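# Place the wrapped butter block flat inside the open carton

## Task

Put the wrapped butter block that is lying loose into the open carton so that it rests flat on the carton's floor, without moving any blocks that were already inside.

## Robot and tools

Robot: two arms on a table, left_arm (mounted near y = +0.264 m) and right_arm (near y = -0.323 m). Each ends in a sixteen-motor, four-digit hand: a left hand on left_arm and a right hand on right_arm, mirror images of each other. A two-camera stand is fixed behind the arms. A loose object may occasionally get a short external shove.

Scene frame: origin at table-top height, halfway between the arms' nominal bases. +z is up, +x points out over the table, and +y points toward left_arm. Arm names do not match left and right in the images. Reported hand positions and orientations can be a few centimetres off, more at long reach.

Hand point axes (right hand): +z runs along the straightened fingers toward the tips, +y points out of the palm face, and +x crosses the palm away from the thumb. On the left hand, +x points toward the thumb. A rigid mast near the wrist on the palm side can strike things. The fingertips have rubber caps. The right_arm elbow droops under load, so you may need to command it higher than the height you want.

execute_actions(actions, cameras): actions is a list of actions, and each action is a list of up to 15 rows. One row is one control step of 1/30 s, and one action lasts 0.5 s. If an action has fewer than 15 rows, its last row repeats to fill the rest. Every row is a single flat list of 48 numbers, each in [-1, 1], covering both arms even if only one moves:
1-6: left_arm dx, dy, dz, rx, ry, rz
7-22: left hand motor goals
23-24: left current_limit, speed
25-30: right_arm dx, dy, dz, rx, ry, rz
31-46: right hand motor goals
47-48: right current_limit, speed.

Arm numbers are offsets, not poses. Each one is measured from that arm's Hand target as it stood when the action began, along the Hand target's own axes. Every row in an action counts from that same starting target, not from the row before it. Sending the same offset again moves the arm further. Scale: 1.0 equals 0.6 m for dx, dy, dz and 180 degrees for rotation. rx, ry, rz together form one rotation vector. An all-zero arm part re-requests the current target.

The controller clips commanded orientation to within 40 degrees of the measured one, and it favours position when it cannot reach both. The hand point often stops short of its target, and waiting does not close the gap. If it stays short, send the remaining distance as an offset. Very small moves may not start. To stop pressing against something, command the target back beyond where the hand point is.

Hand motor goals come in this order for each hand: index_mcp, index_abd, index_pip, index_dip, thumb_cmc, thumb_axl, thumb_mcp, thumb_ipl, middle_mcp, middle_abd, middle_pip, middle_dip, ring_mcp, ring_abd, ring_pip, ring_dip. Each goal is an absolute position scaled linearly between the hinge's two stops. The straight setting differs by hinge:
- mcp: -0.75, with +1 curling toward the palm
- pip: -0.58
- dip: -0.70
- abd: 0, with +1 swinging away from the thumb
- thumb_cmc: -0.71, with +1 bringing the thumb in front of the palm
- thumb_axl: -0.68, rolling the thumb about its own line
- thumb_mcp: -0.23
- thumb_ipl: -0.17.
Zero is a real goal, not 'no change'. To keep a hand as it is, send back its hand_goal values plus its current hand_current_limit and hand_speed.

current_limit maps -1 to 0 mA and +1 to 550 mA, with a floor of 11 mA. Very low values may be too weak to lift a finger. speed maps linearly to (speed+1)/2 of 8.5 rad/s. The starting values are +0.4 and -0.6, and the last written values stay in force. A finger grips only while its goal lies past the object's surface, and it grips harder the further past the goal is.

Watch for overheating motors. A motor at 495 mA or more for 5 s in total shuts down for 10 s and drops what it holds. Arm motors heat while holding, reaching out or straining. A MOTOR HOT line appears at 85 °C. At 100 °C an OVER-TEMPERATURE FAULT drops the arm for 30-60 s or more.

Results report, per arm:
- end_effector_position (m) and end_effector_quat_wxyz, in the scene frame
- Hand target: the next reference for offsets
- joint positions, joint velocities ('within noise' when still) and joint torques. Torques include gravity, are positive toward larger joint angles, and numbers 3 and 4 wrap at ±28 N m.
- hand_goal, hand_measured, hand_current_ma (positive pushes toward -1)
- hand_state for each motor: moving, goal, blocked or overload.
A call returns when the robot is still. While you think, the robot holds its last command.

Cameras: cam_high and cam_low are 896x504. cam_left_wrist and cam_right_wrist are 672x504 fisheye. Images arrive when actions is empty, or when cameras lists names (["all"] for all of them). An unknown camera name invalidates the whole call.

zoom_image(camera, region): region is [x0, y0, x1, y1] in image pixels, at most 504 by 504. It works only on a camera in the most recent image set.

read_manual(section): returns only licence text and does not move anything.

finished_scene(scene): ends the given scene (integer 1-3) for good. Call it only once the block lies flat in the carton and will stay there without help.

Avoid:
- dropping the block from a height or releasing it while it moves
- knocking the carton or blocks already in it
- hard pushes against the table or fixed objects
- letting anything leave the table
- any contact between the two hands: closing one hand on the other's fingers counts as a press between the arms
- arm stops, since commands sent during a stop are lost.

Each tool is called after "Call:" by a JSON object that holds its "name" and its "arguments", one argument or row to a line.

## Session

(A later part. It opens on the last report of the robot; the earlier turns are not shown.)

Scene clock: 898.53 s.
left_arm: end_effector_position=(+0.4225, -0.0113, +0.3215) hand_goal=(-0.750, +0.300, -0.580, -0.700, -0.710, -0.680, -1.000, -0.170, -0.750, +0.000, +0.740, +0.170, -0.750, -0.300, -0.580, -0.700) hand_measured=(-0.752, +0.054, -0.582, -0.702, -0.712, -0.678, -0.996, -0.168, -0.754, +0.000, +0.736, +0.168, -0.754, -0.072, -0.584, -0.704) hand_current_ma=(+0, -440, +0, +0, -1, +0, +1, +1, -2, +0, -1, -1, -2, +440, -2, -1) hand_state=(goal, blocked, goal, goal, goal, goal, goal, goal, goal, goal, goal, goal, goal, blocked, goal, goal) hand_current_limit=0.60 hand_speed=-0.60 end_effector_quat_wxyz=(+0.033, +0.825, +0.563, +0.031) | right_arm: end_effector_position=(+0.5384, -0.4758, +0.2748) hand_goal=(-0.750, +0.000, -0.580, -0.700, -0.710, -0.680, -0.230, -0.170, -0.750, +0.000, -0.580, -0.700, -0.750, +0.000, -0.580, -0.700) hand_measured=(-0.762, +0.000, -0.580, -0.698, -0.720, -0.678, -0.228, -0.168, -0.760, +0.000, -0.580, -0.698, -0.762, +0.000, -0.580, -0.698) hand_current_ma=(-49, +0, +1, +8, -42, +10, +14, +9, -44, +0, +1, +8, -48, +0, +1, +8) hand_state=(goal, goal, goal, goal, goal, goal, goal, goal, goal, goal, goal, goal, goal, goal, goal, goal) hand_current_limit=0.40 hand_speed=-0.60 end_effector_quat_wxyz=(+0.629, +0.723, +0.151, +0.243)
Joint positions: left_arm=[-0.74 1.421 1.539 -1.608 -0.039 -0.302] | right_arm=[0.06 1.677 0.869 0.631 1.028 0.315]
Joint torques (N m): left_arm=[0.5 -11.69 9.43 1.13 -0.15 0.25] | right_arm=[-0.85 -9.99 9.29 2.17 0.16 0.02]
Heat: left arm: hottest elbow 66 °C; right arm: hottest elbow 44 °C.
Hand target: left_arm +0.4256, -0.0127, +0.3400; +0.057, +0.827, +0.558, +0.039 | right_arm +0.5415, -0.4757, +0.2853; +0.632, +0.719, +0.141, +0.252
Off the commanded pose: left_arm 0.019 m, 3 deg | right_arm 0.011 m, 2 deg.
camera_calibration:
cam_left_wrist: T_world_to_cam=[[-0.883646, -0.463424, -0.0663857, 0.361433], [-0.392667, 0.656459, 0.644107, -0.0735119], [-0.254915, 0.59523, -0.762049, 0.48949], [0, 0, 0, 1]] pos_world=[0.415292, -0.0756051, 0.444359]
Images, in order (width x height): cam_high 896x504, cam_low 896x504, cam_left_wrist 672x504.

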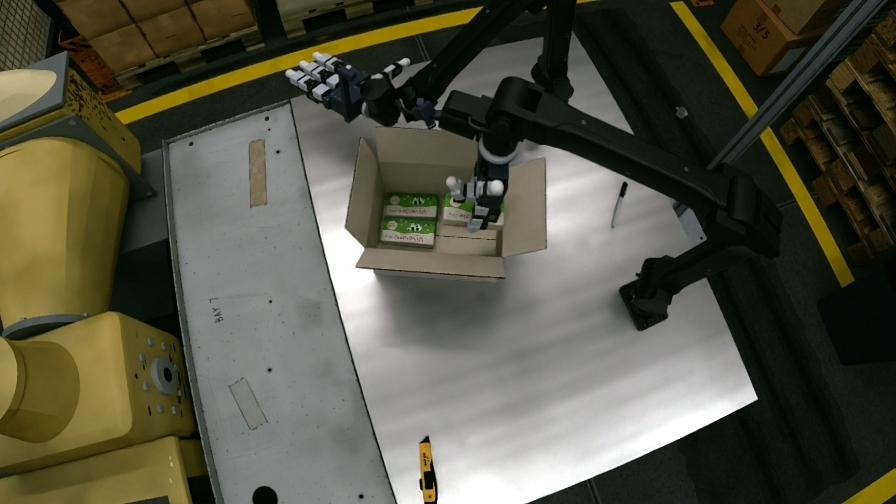

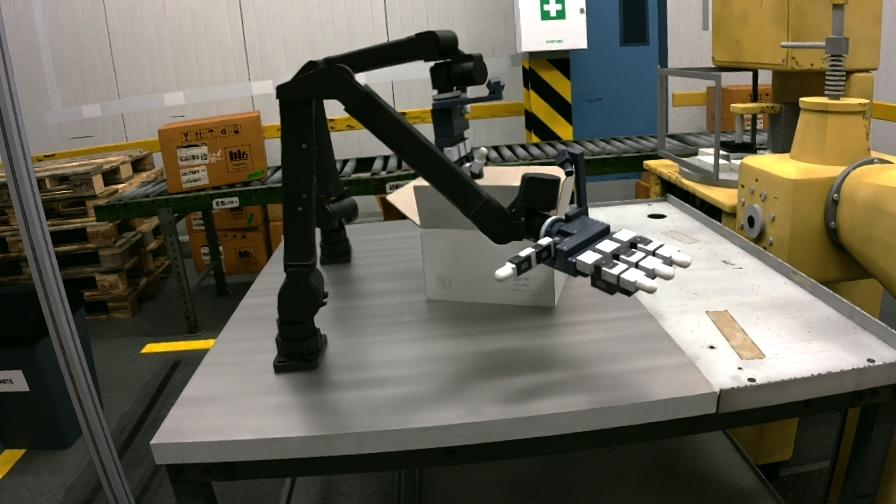

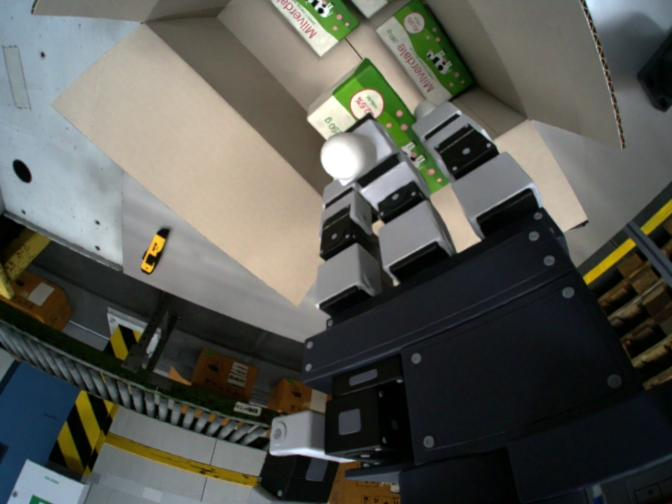

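Call:
{"name": "execute_actions", "arguments": {
  "actions": [
    [[0,-0.002,0.235,0.031,0,0,-0.75,0.3,-0.58,-0.7,-0.71,-0.68,-1,-0.17,-0.75,0,0.74,0.17,-0.75,-0.3,-0.58,-0.7,0.6,-0.6,0,0,0,0,0,0,-0.75,0,-0.58,-0.7,-0.71,-0.68,-0.23,-0.17,-0.75,0,-0.58,-0.7,-0.75,0,-0.58,-0.7,0.4,-0.6]]
  ],
  "cameras": ["cam_left_wrist","cam_low","cam_high"]
}}

Call:
{"name": "zoom_image", "arguments": {
  "camera": "cam_left_wrist",
  "region": [200, 0, 550, 260]
}}

Call:
{"name": "zoom_image", "arguments": {
  "camera": "cam_high",
  "region": [340, 100, 600, 290]
}}

Scene clock: 921.23 s.
left_arm: end_effector_position=(+0.4350, -0.0149, +0.1808) hand_goal=(-0.750, +0.300, -0.580, -0.700, -0.710, -0.680, -1.000, -0.170, -0.750, +0.000, +0.740, +0.170, -0.750, -0.300, -0.580, -0.700) hand_measured=(-0.740, +0.054, -0.574, -0.696, -0.712, -0.678, -0.996, -0.168, -0.754, +0.000, +0.736, +0.168, -0.748, -0.072, -0.578, -0.698) hand_current_ma=(+6, -440, +3, +1, +0, +0, +1, +1, -1, +0, -1, -1, +0, +440, +0, +0) hand_state=(goal, blocked, goal, goal, goal, goal, goal, goal, goal, goal, goal, goal, goal, blocked, goal, goal) hand_current_limit=0.60 hand_speed=-0.60 end_effector_quat_wxyz=(-0.009, +0.824, +0.566, +0.003) | right_arm: end_effector_position=(+0.5384, -0.4758, +0.2748) hand_goal=(-0.750, +0.000, -0.580, -0.700, -0.710, -0.680, -0.230, -0.170, -0.750, +0.000, -0.580, -0.700, -0.750, +0.000, -0.580, -0.700) hand_measured=(-0.762, +0.000, -0.580, -0.698, -0.720, -0.678, -0.228, -0.168, -0.760, +0.000, -0.580, -0.698, -0.762, +0.000, -0.580, -0.698) hand_current_ma=(-49, +0, +1, +8, -42, +10, +14, +9, -44, +0, +1, +8, -48, +0, +1, +8) hand_state=(goal, goal, goal, goal, goal, goal, goal, goal, goal, goal, goal, goal, goal, goal, goal, goal) hand_current_limit=0.40 hand_speed=-0.60 end_effector_quat_wxyz=(+0.629, +0.723, +0.151, +0.243)
Joint positions: left_arm=[-0.719 1.531 1.313 -1.369 -0.012 -0.288] | right_arm=[0.06 1.677 0.869 0.631 1.028 0.315]
Joint torques (N m): left_arm=[0.73 -13.57 9.03 0.96 -0.12 0.28] | right_arm=[-0.56 -9.58 9.47 2.19 0.16 0.01]
Heat: left arm: hottest elbow 60 °C; right arm: hottest elbow 44 °C.
Hand target: left_arm +0.4426, -0.0194, +0.2003; +0.017, +0.829, +0.559, +0.012 | right_arm +0.5415, -0.4757, +0.2853; +0.632, +0.719, +0.141, +0.252
Off the commanded pose: left_arm 0.021 m, 3 deg | right_arm 0.011 m, 2 deg.
camera_calibration:
cam_left_wrist: T_world_to_cam=[[-0.883917, -0.46764, -0.00186705, 0.349887], [-0.333689, 0.627921, 0.703112, -0.0124928], [-0.327631, 0.622116, -0.711076, 0.410349], [0, 0, 0, 1]] pos_world=[0.439546, -0.0838186, 0.301226]
Images, in order (width x height): cam_high 896x504, cam_low 896x504, cam_left_wrist 672x504.

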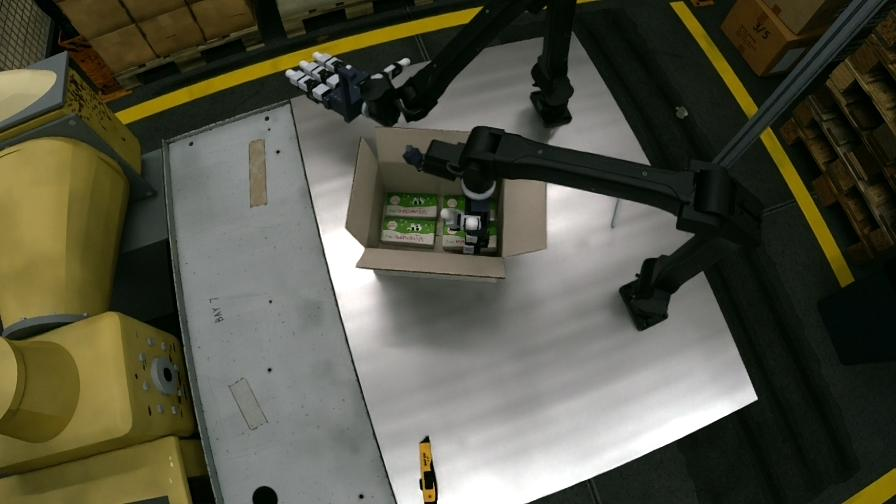

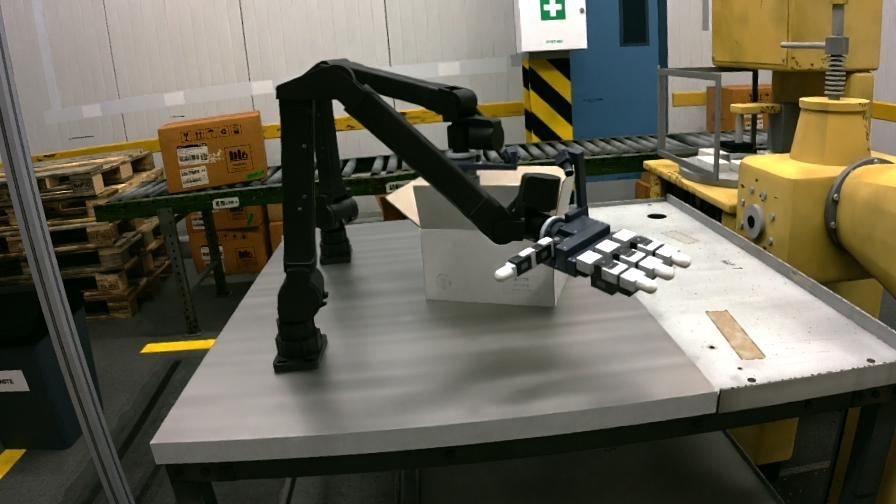

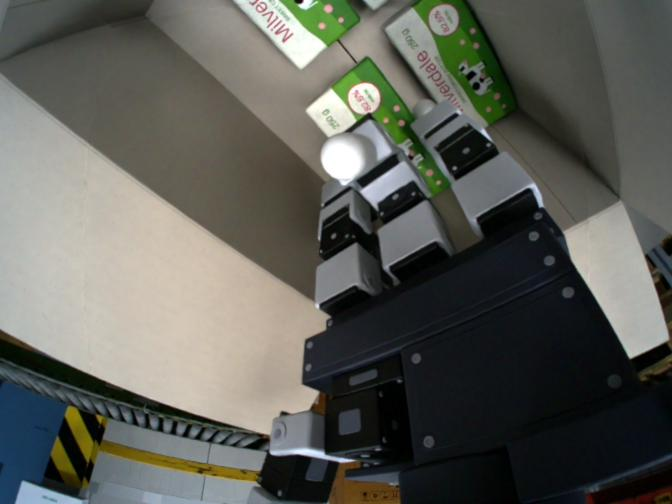

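Scaled by 1.440 from the camera's 672x504 image, which has a finer 960x720 frame.

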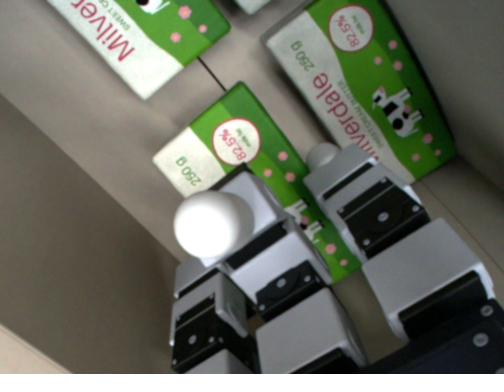

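Scaled by 1.938.

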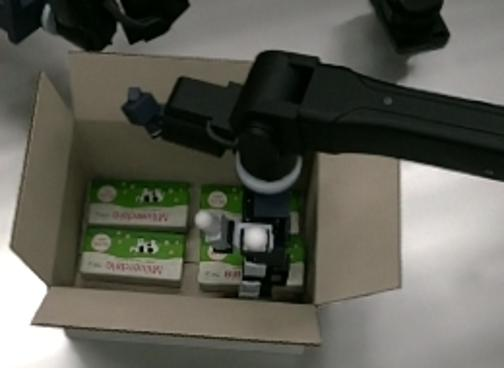

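Call:
{"name": "execute_actions", "arguments": {
  "actions": [
    [[0,0.007,0.055,0,0,0,-0.75,0.3,-0.58,-0.7,-0.71,-0.68,-1,-0.17,-0.75,0,0.74,0.17,-0.75,-0.3,-0.58,-0.7,0.6,-0.6,0,0,0,0,0,0,-0.75,0,-0.58,-0.7,-0.71,-0.68,-0.23,-0.17,-0.75,0,-0.58,-0.7,-0.75,0,-0.58,-0.7,0.4,-0.6]]
  ],
  "cameras": ["cam_left_wrist"]
}}

Call:
{"name": "zoom_image", "arguments": {
  "camera": "cam_left_wrist",
  "region": [200, 0, 550, 260]
}}

Scene clock: 935.87 s.
left_arm: end_effector_position=(+0.4417, -0.0200, +0.1643) hand_goal=(-0.750, +0.300, -0.580, -0.700, -0.710, -0.680, -1.000, -0.170, -0.750, +0.000, +0.740, +0.170, -0.750, -0.300, -0.580, -0.700) hand_measured=(-0.744, +0.054, -0.574, -0.696, -0.712, -0.678, -0.996, -0.168, -0.754, +0.000, +0.736, +0.168, -0.752, -0.072, -0.580, -0.698) hand_current_ma=(+3, -440, +2, +1, +0, +0, +1, +1, -1, +0, -1, -1, +0, +440, +0, +0) hand_state=(goal, blocked, goal, goal, goal, goal, goal, goal, goal, goal, goal, goal, goal, blocked, goal, goal) hand_current_limit=0.60 hand_speed=-0.60 end_effector_quat_wxyz=(+0.007, +0.825, +0.564, +0.008) | right_arm: end_effector_position=(+0.5384, -0.4758, +0.2748) hand_goal=(-0.750, +0.000, -0.580, -0.700, -0.710, -0.680, -0.230, -0.170, -0.750, +0.000, -0.580, -0.700, -0.750, +0.000, -0.580, -0.700) hand_measured=(-0.762, +0.000, -0.580, -0.698, -0.720, -0.678, -0.228, -0.168, -0.760, +0.000, -0.580, -0.698, -0.762, +0.000, -0.580, -0.698) hand_current_ma=(-49, +0, +1, +8, -42, +10, +14, +9, -44, +0, +1, +8, -48, +0, +1, +8) hand_state=(goal, goal, goal, goal, goal, goal, goal, goal, goal, goal, goal, goal, goal, goal, goal, goal) hand_current_limit=0.40 hand_speed=-0.60 end_effector_quat_wxyz=(+0.629, +0.723, +0.151, +0.243)
Joint positions: left_arm=[-0.718 1.543 1.275 -1.285 -0.012 -0.284] | right_arm=[0.06 1.677 0.869 0.631 1.028 0.315]
Joint torques (N m): left_arm=[0.73 -11.81 8.17 1.13 -0.07 0.28] | right_arm=[-0.91 -9.82 9.37 2.18 0.15 0.03]
Heat: left arm: hottest elbow 57 °C; right arm: hottest elbow 44 °C.
Hand target: left_arm +0.4477, -0.0215, +0.1673; +0.017, +0.829, +0.559, +0.012 | right_arm +0.5415, -0.4757, +0.2853; +0.632, +0.719, +0.141, +0.252
Off the commanded pose: left_arm 0.007 m, 1 deg | right_arm 0.011 m, 2 deg.
camera_calibration:
cam_left_wrist: T_world_to_cam=[[-0.885482, -0.464392, -0.0161787, 0.356529], [-0.350065, 0.643783, 0.68044, 0.0158885], [-0.305575, 0.608181, -0.732625, 0.397502], [0, 0, 0, 1]] pos_world=[0.442728, -0.0864127, 0.286177]
Images, in order (width x height): cam_left_wrist 672x504.

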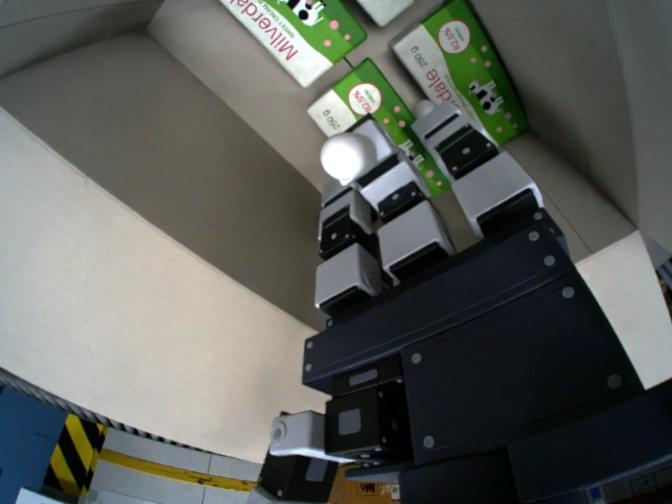

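Scaled by 1.440 from the camera's 672x504 image, which has a finer 960x720 frame.

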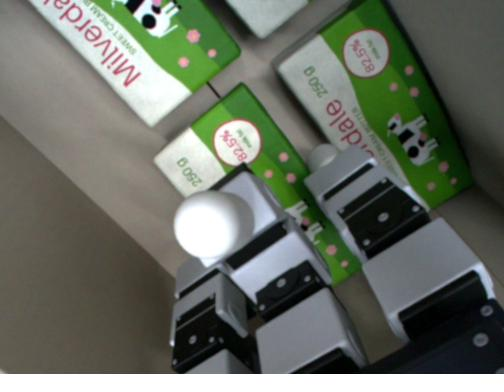

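Call:
{"name": "execute_actions", "arguments": {
  "actions": [
    [[0,0,0.033,0,0,0,-0.75,0.3,-0.58,-0.7,-0.71,-0.68,-1,-0.17,-0.75,0,0.74,0.17,-0.75,-0.3,-0.58,-0.7,0.6,-0.6,0,0,0,0,0,0,-0.75,0,-0.58,-0.7,-0.71,-0.68,-0.23,-0.17,-0.75,0,-0.58,-0.7,-0.75,0,-0.58,-0.7,0.4,-0.6]]
  ],
  "cameras": ["cam_left_wrist"]
}}

Call:
{"name": "zoom_image", "arguments": {
  "camera": "cam_left_wrist",
  "region": [200, 0, 550, 260]
}}

Scene clock: 945.93 s.
left_arm: end_effector_position=(+0.4435, -0.0188, +0.1484) hand_goal=(-0.750, +0.300, -0.580, -0.700, -0.710, -0.680, -1.000, -0.170, -0.750, +0.000, +0.740, +0.170, -0.750, -0.300, -0.580, -0.700) hand_measured=(-0.744, +0.054, -0.576, -0.696, -0.712, -0.678, -0.996, -0.168, -0.754, +0.000, +0.736, +0.168, -0.754, -0.072, -0.582, -0.700) hand_current_ma=(+2, -440, +2, +1, +0, +0, +1, +1, -1, +0, -1, -1, -2, +440, -1, +0) hand_state=(goal, blocked, goal, goal, goal, goal, goal, goal, goal, goal, goal, goal, goal, blocked, goal, goal) hand_current_limit=0.60 hand_speed=-0.60 end_effector_quat_wxyz=(+0.009, +0.824, +0.566, +0.010) | right_arm: end_effector_position=(+0.5384, -0.4758, +0.2748) hand_goal=(-0.750, +0.000, -0.580, -0.700, -0.710, -0.680, -0.230, -0.170, -0.750, +0.000, -0.580, -0.700, -0.750, +0.000, -0.580, -0.700) hand_measured=(-0.762, +0.000, -0.580, -0.698, -0.720, -0.678, -0.228, -0.168, -0.760, +0.000, -0.580, -0.698, -0.762, +0.000, -0.580, -0.698) hand_current_ma=(-49, +0, +1, +8, -42, +10, +14, +9, -44, +0, +1, +8, -48, +0, +1, +8) hand_state=(goal, goal, goal, goal, goal, goal, goal, goal, goal, goal, goal, goal, goal, goal, goal, goal) hand_current_limit=0.40 hand_speed=-0.60 end_effector_quat_wxyz=(+0.629, +0.723, +0.151, +0.243)
Joint positions: left_arm=[-0.715 1.554 1.243 -1.237 -0.013 -0.284] | right_arm=[0.06 1.677 0.869 0.631 1.028 0.315]
Joint torques (N m): left_arm=[0.44 -11.4 7.92 1.24 -0.07 0.27] | right_arm=[-0.85 -9.64 9.31 2.07 0.14 0]
Heat: left arm: hottest elbow 55 °C; right arm: hottest elbow 44 °C.
Hand target: left_arm +0.4485, -0.0217, +0.1477; +0.017, +0.829, +0.559, +0.012 | right_arm +0.5415, -0.4757, +0.2853; +0.632, +0.719, +0.141, +0.252
Off the commanded pose: left_arm 0.006 m, 1 deg | right_arm 0.011 m, 2 deg.
camera_calibration:
cam_left_wrist: T_world_to_cam=[[-0.883757, -0.467535, -0.01961, 0.358149], [-0.35557, 0.643692, 0.677666, 0.0294447], [-0.30421, 0.605864, -0.735109, 0.385404], [0, 0, 0, 1]] pos_world=[0.44423, -0.0850086, 0.270384]
Images, in order (width x height): cam_left_wrist 672x504.

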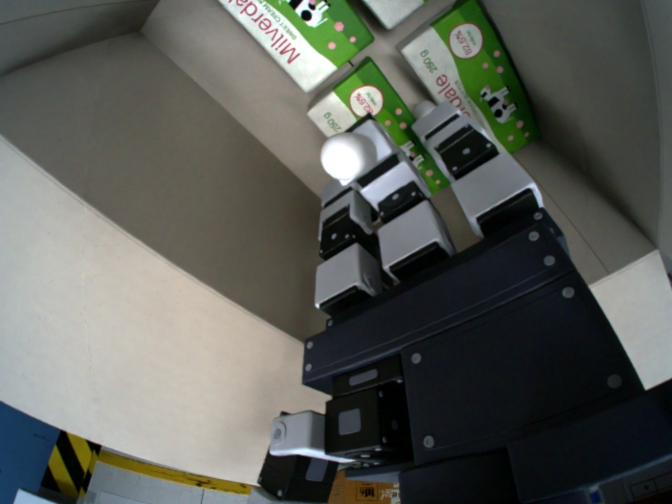

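Scaled by 1.440 from the camera's 672x504 image, which has a finer 960x720 frame.

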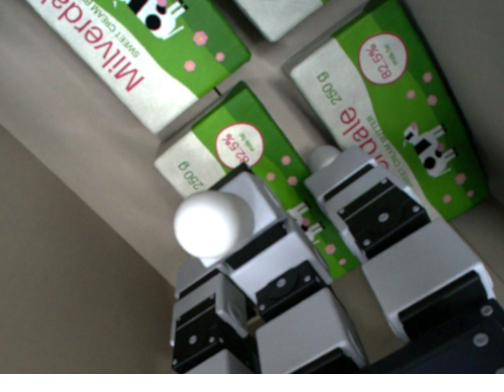

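Call:
{"name": "execute_actions", "arguments": {
  "actions": [
    [[0,-0.006,0.02,0,0,0,-0.75,0.3,-0.58,-0.7,-0.71,-0.68,-1,-0.17,-0.75,0,0.74,0.17,-0.75,-0.3,-0.58,-0.7,0.6,-0.6,0,0,0,0,0,0,-0.75,0,-0.58,-0.7,-0.71,-0.68,-0.23,-0.17,-0.75,0,-0.58,-0.7,-0.75,0,-0.58,-0.7,0.4,-0.6]]
  ],
  "cameras": ["cam_left_wrist"]
}}

Call:
{"name": "zoom_image", "arguments": {
  "camera": "cam_left_wrist",
  "region": [200, 0, 550, 260]
}}

Scene clock: 964.73 s.
left_arm: end_effector_position=(+0.4445, -0.0188, +0.1476) hand_goal=(-0.750, +0.300, -0.580, -0.700, -0.710, -0.680, -1.000, -0.170, -0.750, +0.000, +0.740, +0.170, -0.750, -0.300, -0.580, -0.700) hand_measured=(-0.758, +0.054, -0.584, -0.700, -0.712, -0.678, -0.996, -0.168, -0.754, +0.000, +0.736, +0.168, -0.768, -0.072, -0.590, -0.704) hand_current_ma=(-4, -440, -1, +0, +0, +0, +1, +1, -1, +0, -1, -1, -15, +440, -6, -1) hand_state=(goal, blocked, goal, goal, goal, goal, goal, goal, goal, goal, goal, goal, goal, blocked, goal, goal) hand_current_limit=0.60 hand_speed=-0.60 end_effector_quat_wxyz=(+0.015, +0.824, +0.566, +0.013) | right_arm: end_effector_position=(+0.5384, -0.4758, +0.2748) hand_goal=(-0.750, +0.000, -0.580, -0.700, -0.710, -0.680, -0.230, -0.170, -0.750, +0.000, -0.580, -0.700, -0.750, +0.000, -0.580, -0.700) hand_measured=(-0.762, +0.000, -0.580, -0.698, -0.720, -0.678, -0.228, -0.168, -0.760, +0.000, -0.580, -0.698, -0.762, +0.000, -0.580, -0.698) hand_current_ma=(-49, +0, +1, +8, -42, +10, +14, +9, -44, +0, +1, +8, -48, +0, +1, +8) hand_state=(goal, goal, goal, goal, goal, goal, goal, goal, goal, goal, goal, goal, goal, goal, goal, goal) hand_current_limit=0.40 hand_speed=-0.60 end_effector_quat_wxyz=(+0.629, +0.723, +0.151, +0.243)
Joint positions: left_arm=[-0.715 1.55 1.232 -1.217 -0.016 -0.284] | right_arm=[0.06 1.677 0.869 0.631 1.028 0.315]
Joint torques (N m): left_arm=[0.21 -10.75 6.54 1.66 -0.07 0.26] | right_arm=[-0.85 -9.99 9.29 2.15 0.15 0]
Heat: left arm: hottest elbow 54 °C; right arm: hottest elbow 44 °C.
Hand target: left_arm +0.4456, -0.0205, +0.1355; +0.017, +0.829, +0.559, +0.012 | right_arm +0.5415, -0.4757, +0.2853; +0.632, +0.719, +0.141, +0.252
Off the commanded pose: left_arm 0.012 m, 1 deg | right_arm 0.011 m, 2 deg.
camera_calibration:
cam_left_wrist: T_world_to_cam=[[-0.883444, -0.467696, -0.0280614, 0.360017], [-0.364077, 0.64755, 0.669423, 0.0354244], [-0.294916, 0.601614, -0.742351, 0.382048], [0, 0, 0, 1]] pos_world=[0.443624, -0.0844058, 0.270002]
Images, in order (width x height): cam_left_wrist 672x504.

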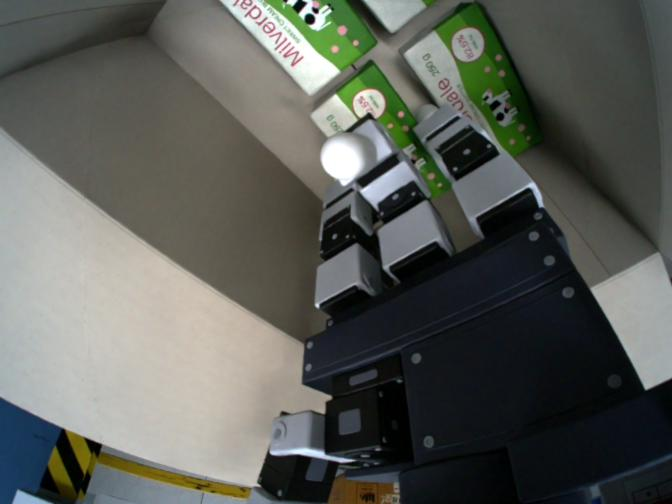

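Scaled by 1.440 from the camera's 672x504 image, which has a finer 960x720 frame.

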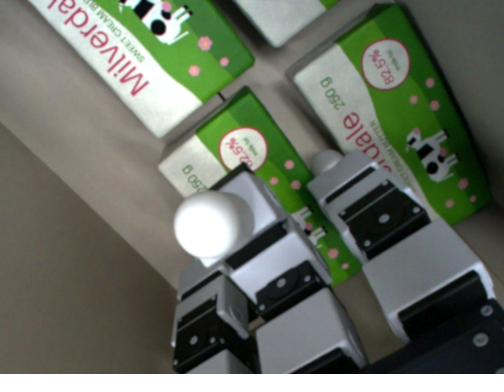

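Call:
{"name": "execute_actions", "arguments": {
  "actions": [
    [[0,0,-0.01,0,0,0,-0.75,-0.03,-0.58,-0.7,-0.71,-0.68,-1,-0.17,-0.75,0,0.74,0.17,-0.75,0.02,-0.58,-0.7,0.4,-0.9,0,0,0,0,0,0,-0.75,0,-0.58,-0.7,-0.71,-0.68,-0.23,-0.17,-0.75,0,-0.58,-0.7,-0.75,0,-0.58,-0.7,0.4,-0.6]]
  ],
  "cameras": ["cam_left_wrist"]
}}

Call:
{"name": "zoom_image", "arguments": {
  "camera": "cam_left_wrist",
  "region": [200, 0, 550, 260]
}}

Scene clock: 978.63 s.
left_arm: end_effector_position=(+0.4438, -0.0180, +0.1466) hand_goal=(-0.750, -0.030, -0.580, -0.700, -0.710, -0.680, -1.000, -0.170, -0.750, +0.000, +0.740, +0.170, -0.750, +0.020, -0.580, -0.700) hand_measured=(-0.752, -0.026, -0.582, -0.700, -0.712, -0.678, -0.996, -0.168, -0.754, +0.000, +0.736, +0.168, -0.752, -0.006, -0.584, -0.704) hand_current_ma=(+0, +1, -1, +0, +0, +0, +1, +1, -1, +0, -1, -1, -1, -21, -1, -1) hand_state=(goal, goal, goal, goal, goal, goal, goal, goal, goal, goal, goal, goal, goal, blocked, goal, goal) hand_current_limit=0.40 hand_speed=-0.90 end_effector_quat_wxyz=(+0.014, +0.824, +0.566, +0.014) | right_arm: end_effector_position=(+0.5384, -0.4758, +0.2748) hand_goal=(-0.750, +0.000, -0.580, -0.700, -0.710, -0.680, -0.230, -0.170, -0.750, +0.000, -0.580, -0.700, -0.750, +0.000, -0.580, -0.700) hand_measured=(-0.762, +0.000, -0.580, -0.698, -0.720, -0.678, -0.228, -0.168, -0.760, +0.000, -0.580, -0.698, -0.762, +0.000, -0.580, -0.698) hand_current_ma=(-49, +0, +1, +8, -42, +10, +14, +9, -44, +0, +1, +8, -48, +0, +1, +8) hand_state=(goal, goal, goal, goal, goal, goal, goal, goal, goal, goal, goal, goal, goal, goal, goal, goal) hand_current_limit=0.40 hand_speed=-0.60 end_effector_quat_wxyz=(+0.629, +0.723, +0.151, +0.243)
Joint positions: left_arm=[-0.715 1.549 1.23 -1.217 -0.018 -0.284] | right_arm=[0.06 1.677 0.869 0.631 1.028 0.315]
Joint torques (N m): left_arm=[0.09 -11.05 7.47 1.1 -0.07 0.25] | right_arm=[-0.97 -9.58 9.35 2.19 0.13 0.04]
Heat: left arm: hottest elbow 52 °C; right arm: hottest elbow 44 °C.
Hand target: left_arm +0.4453, -0.0205, +0.1414; +0.017, +0.829, +0.559, +0.012 | right_arm +0.5415, -0.4757, +0.2853; +0.632, +0.719, +0.141, +0.252
Off the commanded pose: left_arm 0.006 m, 1 deg | right_arm 0.011 m, 2 deg.
camera_calibration:
cam_left_wrist: T_world_to_cam=[[-0.883417, -0.467719, -0.0285325, 0.359891], [-0.363564, 0.64573, 0.671457, 0.0347317], [-0.295629, 0.60355, -0.740494, 0.38076], [0, 0, 0, 1]] pos_world=[0.443125, -0.083907, 0.268898]
Images, in order (width x height): cam_left_wrist 672x504.

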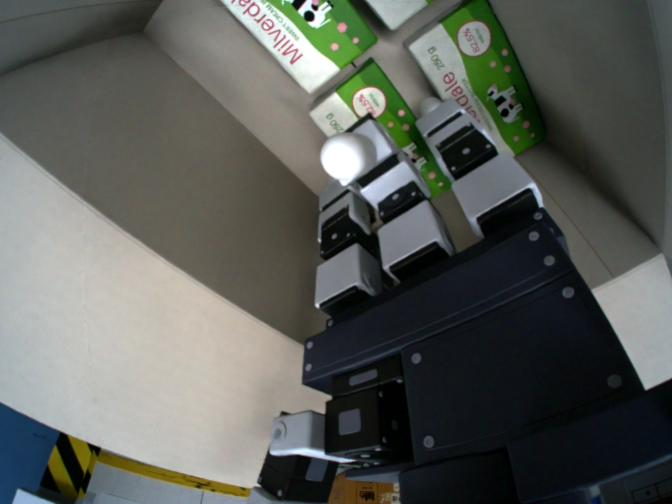

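Scaled by 1.440 from the camera's 672x504 image, which has a finer 960x720 frame.

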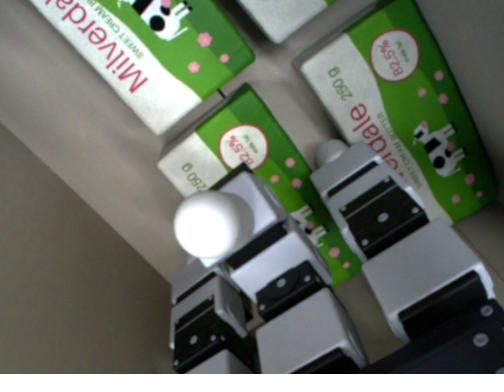

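Call:
{"name": "execute_actions", "arguments": {
  "actions": [
    [[0,0,-0.1,0,0,0,-0.75,-0.04,-0.58,-0.7,-0.71,-0.68,-1,-0.17,-0.75,0,0.74,0.17,-0.75,-0.01,-0.58,-0.7,0.4,-0.9,0,0,0,0,0,0,-0.75,0,-0.58,-0.7,-0.71,-0.68,-0.23,-0.17,-0.75,0,-0.58,-0.7,-0.75,0,-0.58,-0.7,0.4,-0.6]]
  ],
  "cameras": ["cam_left_wrist"]
}}

Call:
{"name": "zoom_image", "arguments": {
  "camera": "cam_left_wrist",
  "region": [200, 0, 550, 260]
}}

Scene clock: 989.43 s.
left_arm: end_effector_position=(+0.4292, -0.0085, +0.1734) hand_goal=(-0.750, -0.040, -0.580, -0.700, -0.710, -0.680, -1.000, -0.170, -0.750, +0.000, +0.740, +0.170, -0.750, -0.010, -0.580, -0.700) hand_measured=(-0.750, -0.036, -0.582, -0.700, -0.712, -0.678, -0.996, -0.168, -0.752, +0.000, +0.736, +0.168, -0.748, -0.006, -0.580, -0.702) hand_current_ma=(+0, +1, +0, +0, +0, +0, +1, +1, -1, +0, -1, -1, +0, +1, +0, -1) hand_state=(goal, goal, goal, goal, goal, goal, goal, goal, goal, goal, goal, goal, goal, goal, goal, goal) hand_current_limit=0.40 hand_speed=-0.90 end_effector_quat_wxyz=(-0.008, +0.825, +0.566, +0.003) | right_arm: end_effector_position=(+0.5384, -0.4758, +0.2748) hand_goal=(-0.750, +0.000, -0.580, -0.700, -0.710, -0.680, -0.230, -0.170, -0.750, +0.000, -0.580, -0.700, -0.750, +0.000, -0.580, -0.700) hand_measured=(-0.762, +0.000, -0.580, -0.698, -0.720, -0.678, -0.228, -0.168, -0.760, +0.000, -0.580, -0.698, -0.762, +0.000, -0.580, -0.698) hand_current_ma=(-49, +0, +1, +8, -42, +10, +14, +9, -44, +0, +1, +8, -48, +0, +1, +8) hand_state=(goal, goal, goal, goal, goal, goal, goal, goal, goal, goal, goal, goal, goal, goal, goal, goal) hand_current_limit=0.40 hand_speed=-0.60 end_effector_quat_wxyz=(+0.629, +0.723, +0.151, +0.243)
Joint positions: left_arm=[-0.715 1.513 1.272 -1.344 -0.01 -0.284] | right_arm=[0.06 1.677 0.869 0.631 1.028 0.315]
Joint torques (N m): left_arm=[-0.03 -11.93 12.01 0.05 -0.15 0.23] | right_arm=[-0.79 -9.82 9.22 2.07 0.14 0.03]
Heat: left arm: hottest elbow 51 °C; right arm: hottest elbow 44 °C.
Hand target: left_arm +0.4430, -0.0196, +0.2014; +0.017, +0.829, +0.559, +0.012 | right_arm +0.5415, -0.4757, +0.2853; +0.632, +0.719, +0.141, +0.252
Off the commanded pose: left_arm 0.033 m, 3 deg | right_arm 0.011 m, 2 deg.
camera_calibration:
cam_left_wrist: T_world_to_cam=[[-0.884108, -0.467282, -0.0012709, 0.347768], [-0.333882, 0.629805, 0.701333, -0.0127608], [-0.32692, 0.620478, -0.712833, 0.399306], [0, 0, 0, 1]] pos_world=[0.433745, -0.0772179, 0.29403]
Images, in order (width x height): cam_left_wrist 672x504.

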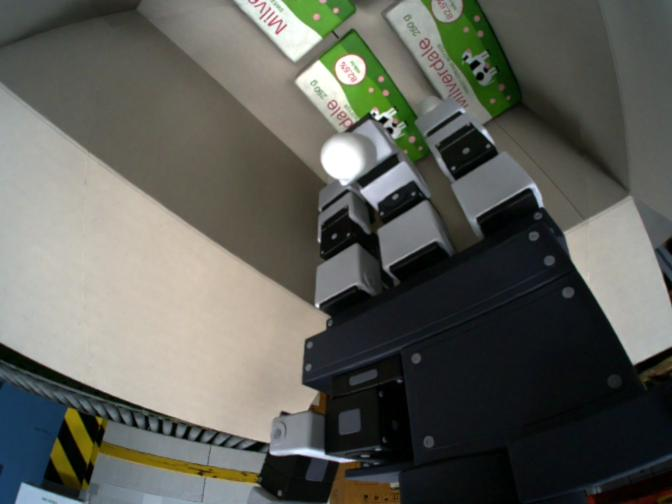

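Scaled by 1.440 from the camera's 672x504 image, which has a finer 960x720 frame.

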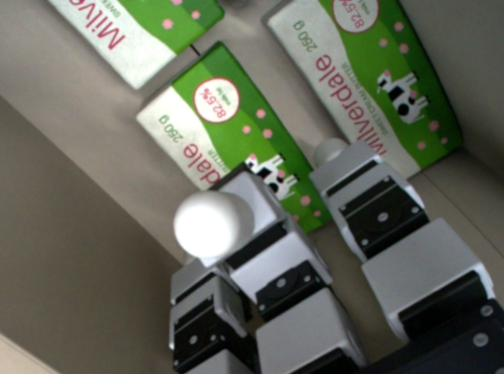

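Call:
{"name": "execute_actions", "arguments": {
  "actions": [
    [[0,-0.02,-0.268,-0.031,0,0,-0.75,-0.04,-0.58,-0.7,-0.71,-0.68,-1,-0.17,-0.75,0,0.74,0.17,-0.75,-0.01,-0.58,-0.7,0.4,-0.9,0,0,0,0,0,0,-0.75,0,-0.58,-0.7,-0.71,-0.68,-0.23,-0.17,-0.75,0,-0.58,-0.7,-0.75,0,-0.58,-0.7,0.4,-0.6]],
    [[0,0.02,-0.25,-0.08,0,0,-0.75,-0.04,-0.58,-0.7,-0.71,-0.68,-1,-0.17,-0.75,0,0.74,0.17,-0.75,-0.01,-0.58,-0.7,0.4,-0.9,0,0,0,0,0,0,-0.75,0,-0.58,-0.7,-0.71,-0.68,-0.23,-0.17,-0.75,0,-0.58,-0.7,-0.75,0,-0.58,-0.7,0.4,-0.6]]
  ],
  "cameras": ["cam_left_wrist","cam_high"]
}}

Call:
{"name": "zoom_image", "arguments": {
  "camera": "cam_high",
  "region": [340, 100, 600, 290]
}}

Scene clock: 1005.87 s.
left_arm: end_effector_position=(+0.4166, -0.0080, +0.4907) hand_goal=(-0.750, -0.040, -0.580, -0.700, -0.710, -0.680, -1.000, -0.170, -0.750, +0.000, +0.740, +0.170, -0.750, -0.010, -0.580, -0.700) hand_measured=(-0.750, -0.038, -0.582, -0.700, -0.712, -0.678, -0.996, -0.168, -0.752, +0.000, +0.736, +0.168, -0.750, -0.008, -0.580, -0.702) hand_current_ma=(+0, +1, +0, +0, +0, +0, +1, +1, -1, +0, -1, -1, +0, +1, +0, -1) hand_state=(goal, goal, goal, goal, goal, goal, goal, goal, goal, goal, goal, goal, goal, goal, goal, goal) hand_current_limit=0.40 hand_speed=-0.90 end_effector_quat_wxyz=(+0.151, +0.819, +0.544, +0.105) | right_arm: end_effector_position=(+0.5384, -0.4758, +0.2748) hand_goal=(-0.750, +0.000, -0.580, -0.700, -0.710, -0.680, -0.230, -0.170, -0.750, +0.000, -0.580, -0.700, -0.750, +0.000, -0.580, -0.700) hand_measured=(-0.762, +0.000, -0.580, -0.698, -0.720, -0.678, -0.228, -0.168, -0.760, +0.000, -0.580, -0.698, -0.762, +0.000, -0.580, -0.698) hand_current_ma=(-49, +0, +1, +8, -42, +10, +14, +9, -44, +0, +1, +8, -48, +0, +1, +8) hand_state=(goal, goal, goal, goal, goal, goal, goal, goal, goal, goal, goal, goal, goal, goal, goal, goal) hand_current_limit=0.40 hand_speed=-0.60 end_effector_quat_wxyz=(+0.629, +0.723, +0.151, +0.243)
Joint positions: left_arm=[-0.765 1.349 1.829 -1.699 -0.116 -0.284] | right_arm=[0.06 1.677 0.869 0.631 1.028 0.315]
Joint torques (N m): left_arm=[-0.38 -8 11.52 0.77 -0.48 -0.04] | right_arm=[-0.67 -9.93 9.28 2.19 0.16 0.02]
Heat: left arm: hottest elbow 55 °C; right arm: hottest elbow 45 °C.
Hand target: left_arm +0.4175, -0.0095, +0.5120; +0.160, +0.813, +0.549, +0.109 | right_arm +0.5415, -0.4757, +0.2853; +0.632, +0.719, +0.141, +0.252
Off the commanded pose: left_arm 0.021 m, 1 deg | right_arm 0.011 m, 2 deg.
joint sent to its limit (left arm) — joint 4 (wrist pitch), lower limit. The joint targets still meet the commanded pose.
camera_calibration:
cam_left_wrist: T_world_to_cam=[[-0.856133, -0.456994, -0.241231, 0.443357], [-0.515923, 0.729421, 0.449186, -0.0394744], [-0.0293162, 0.50902, -0.860256, 0.568447], [0, 0, 0, 1]] pos_world=[0.375871, -0.0579456, 0.613693]
Images, in order (width x height): cam_high 896x504, cam_left_wrist 672x504.

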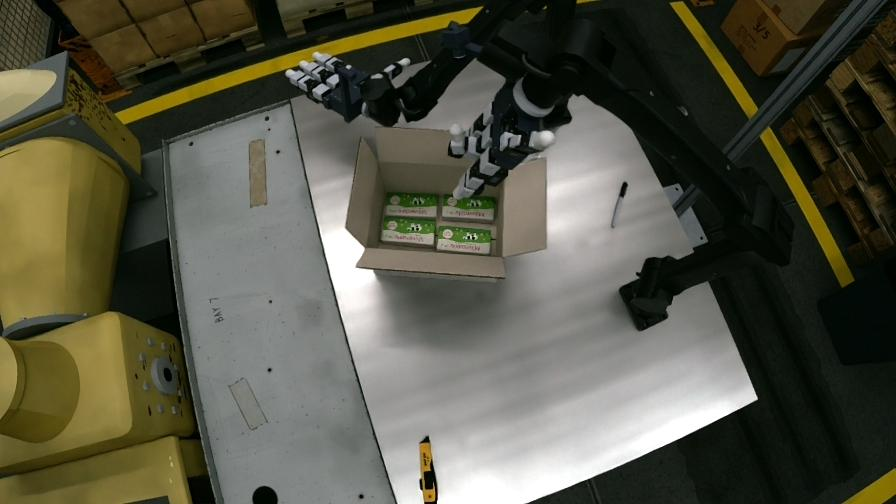

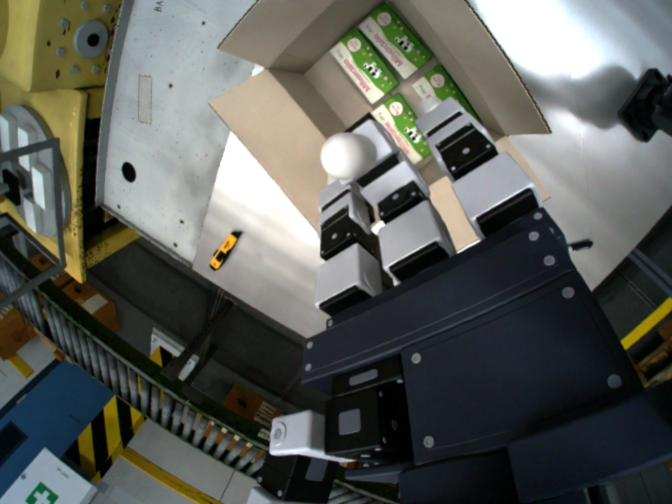

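Scaled by 1.938.

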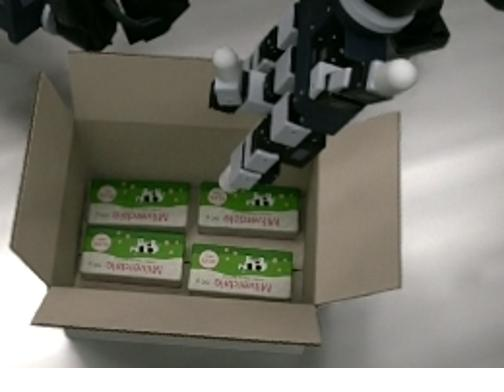

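Call:
{"name": "finished_scene", "arguments": {
  "scene": 1
}}

The scene is finished: the task was done.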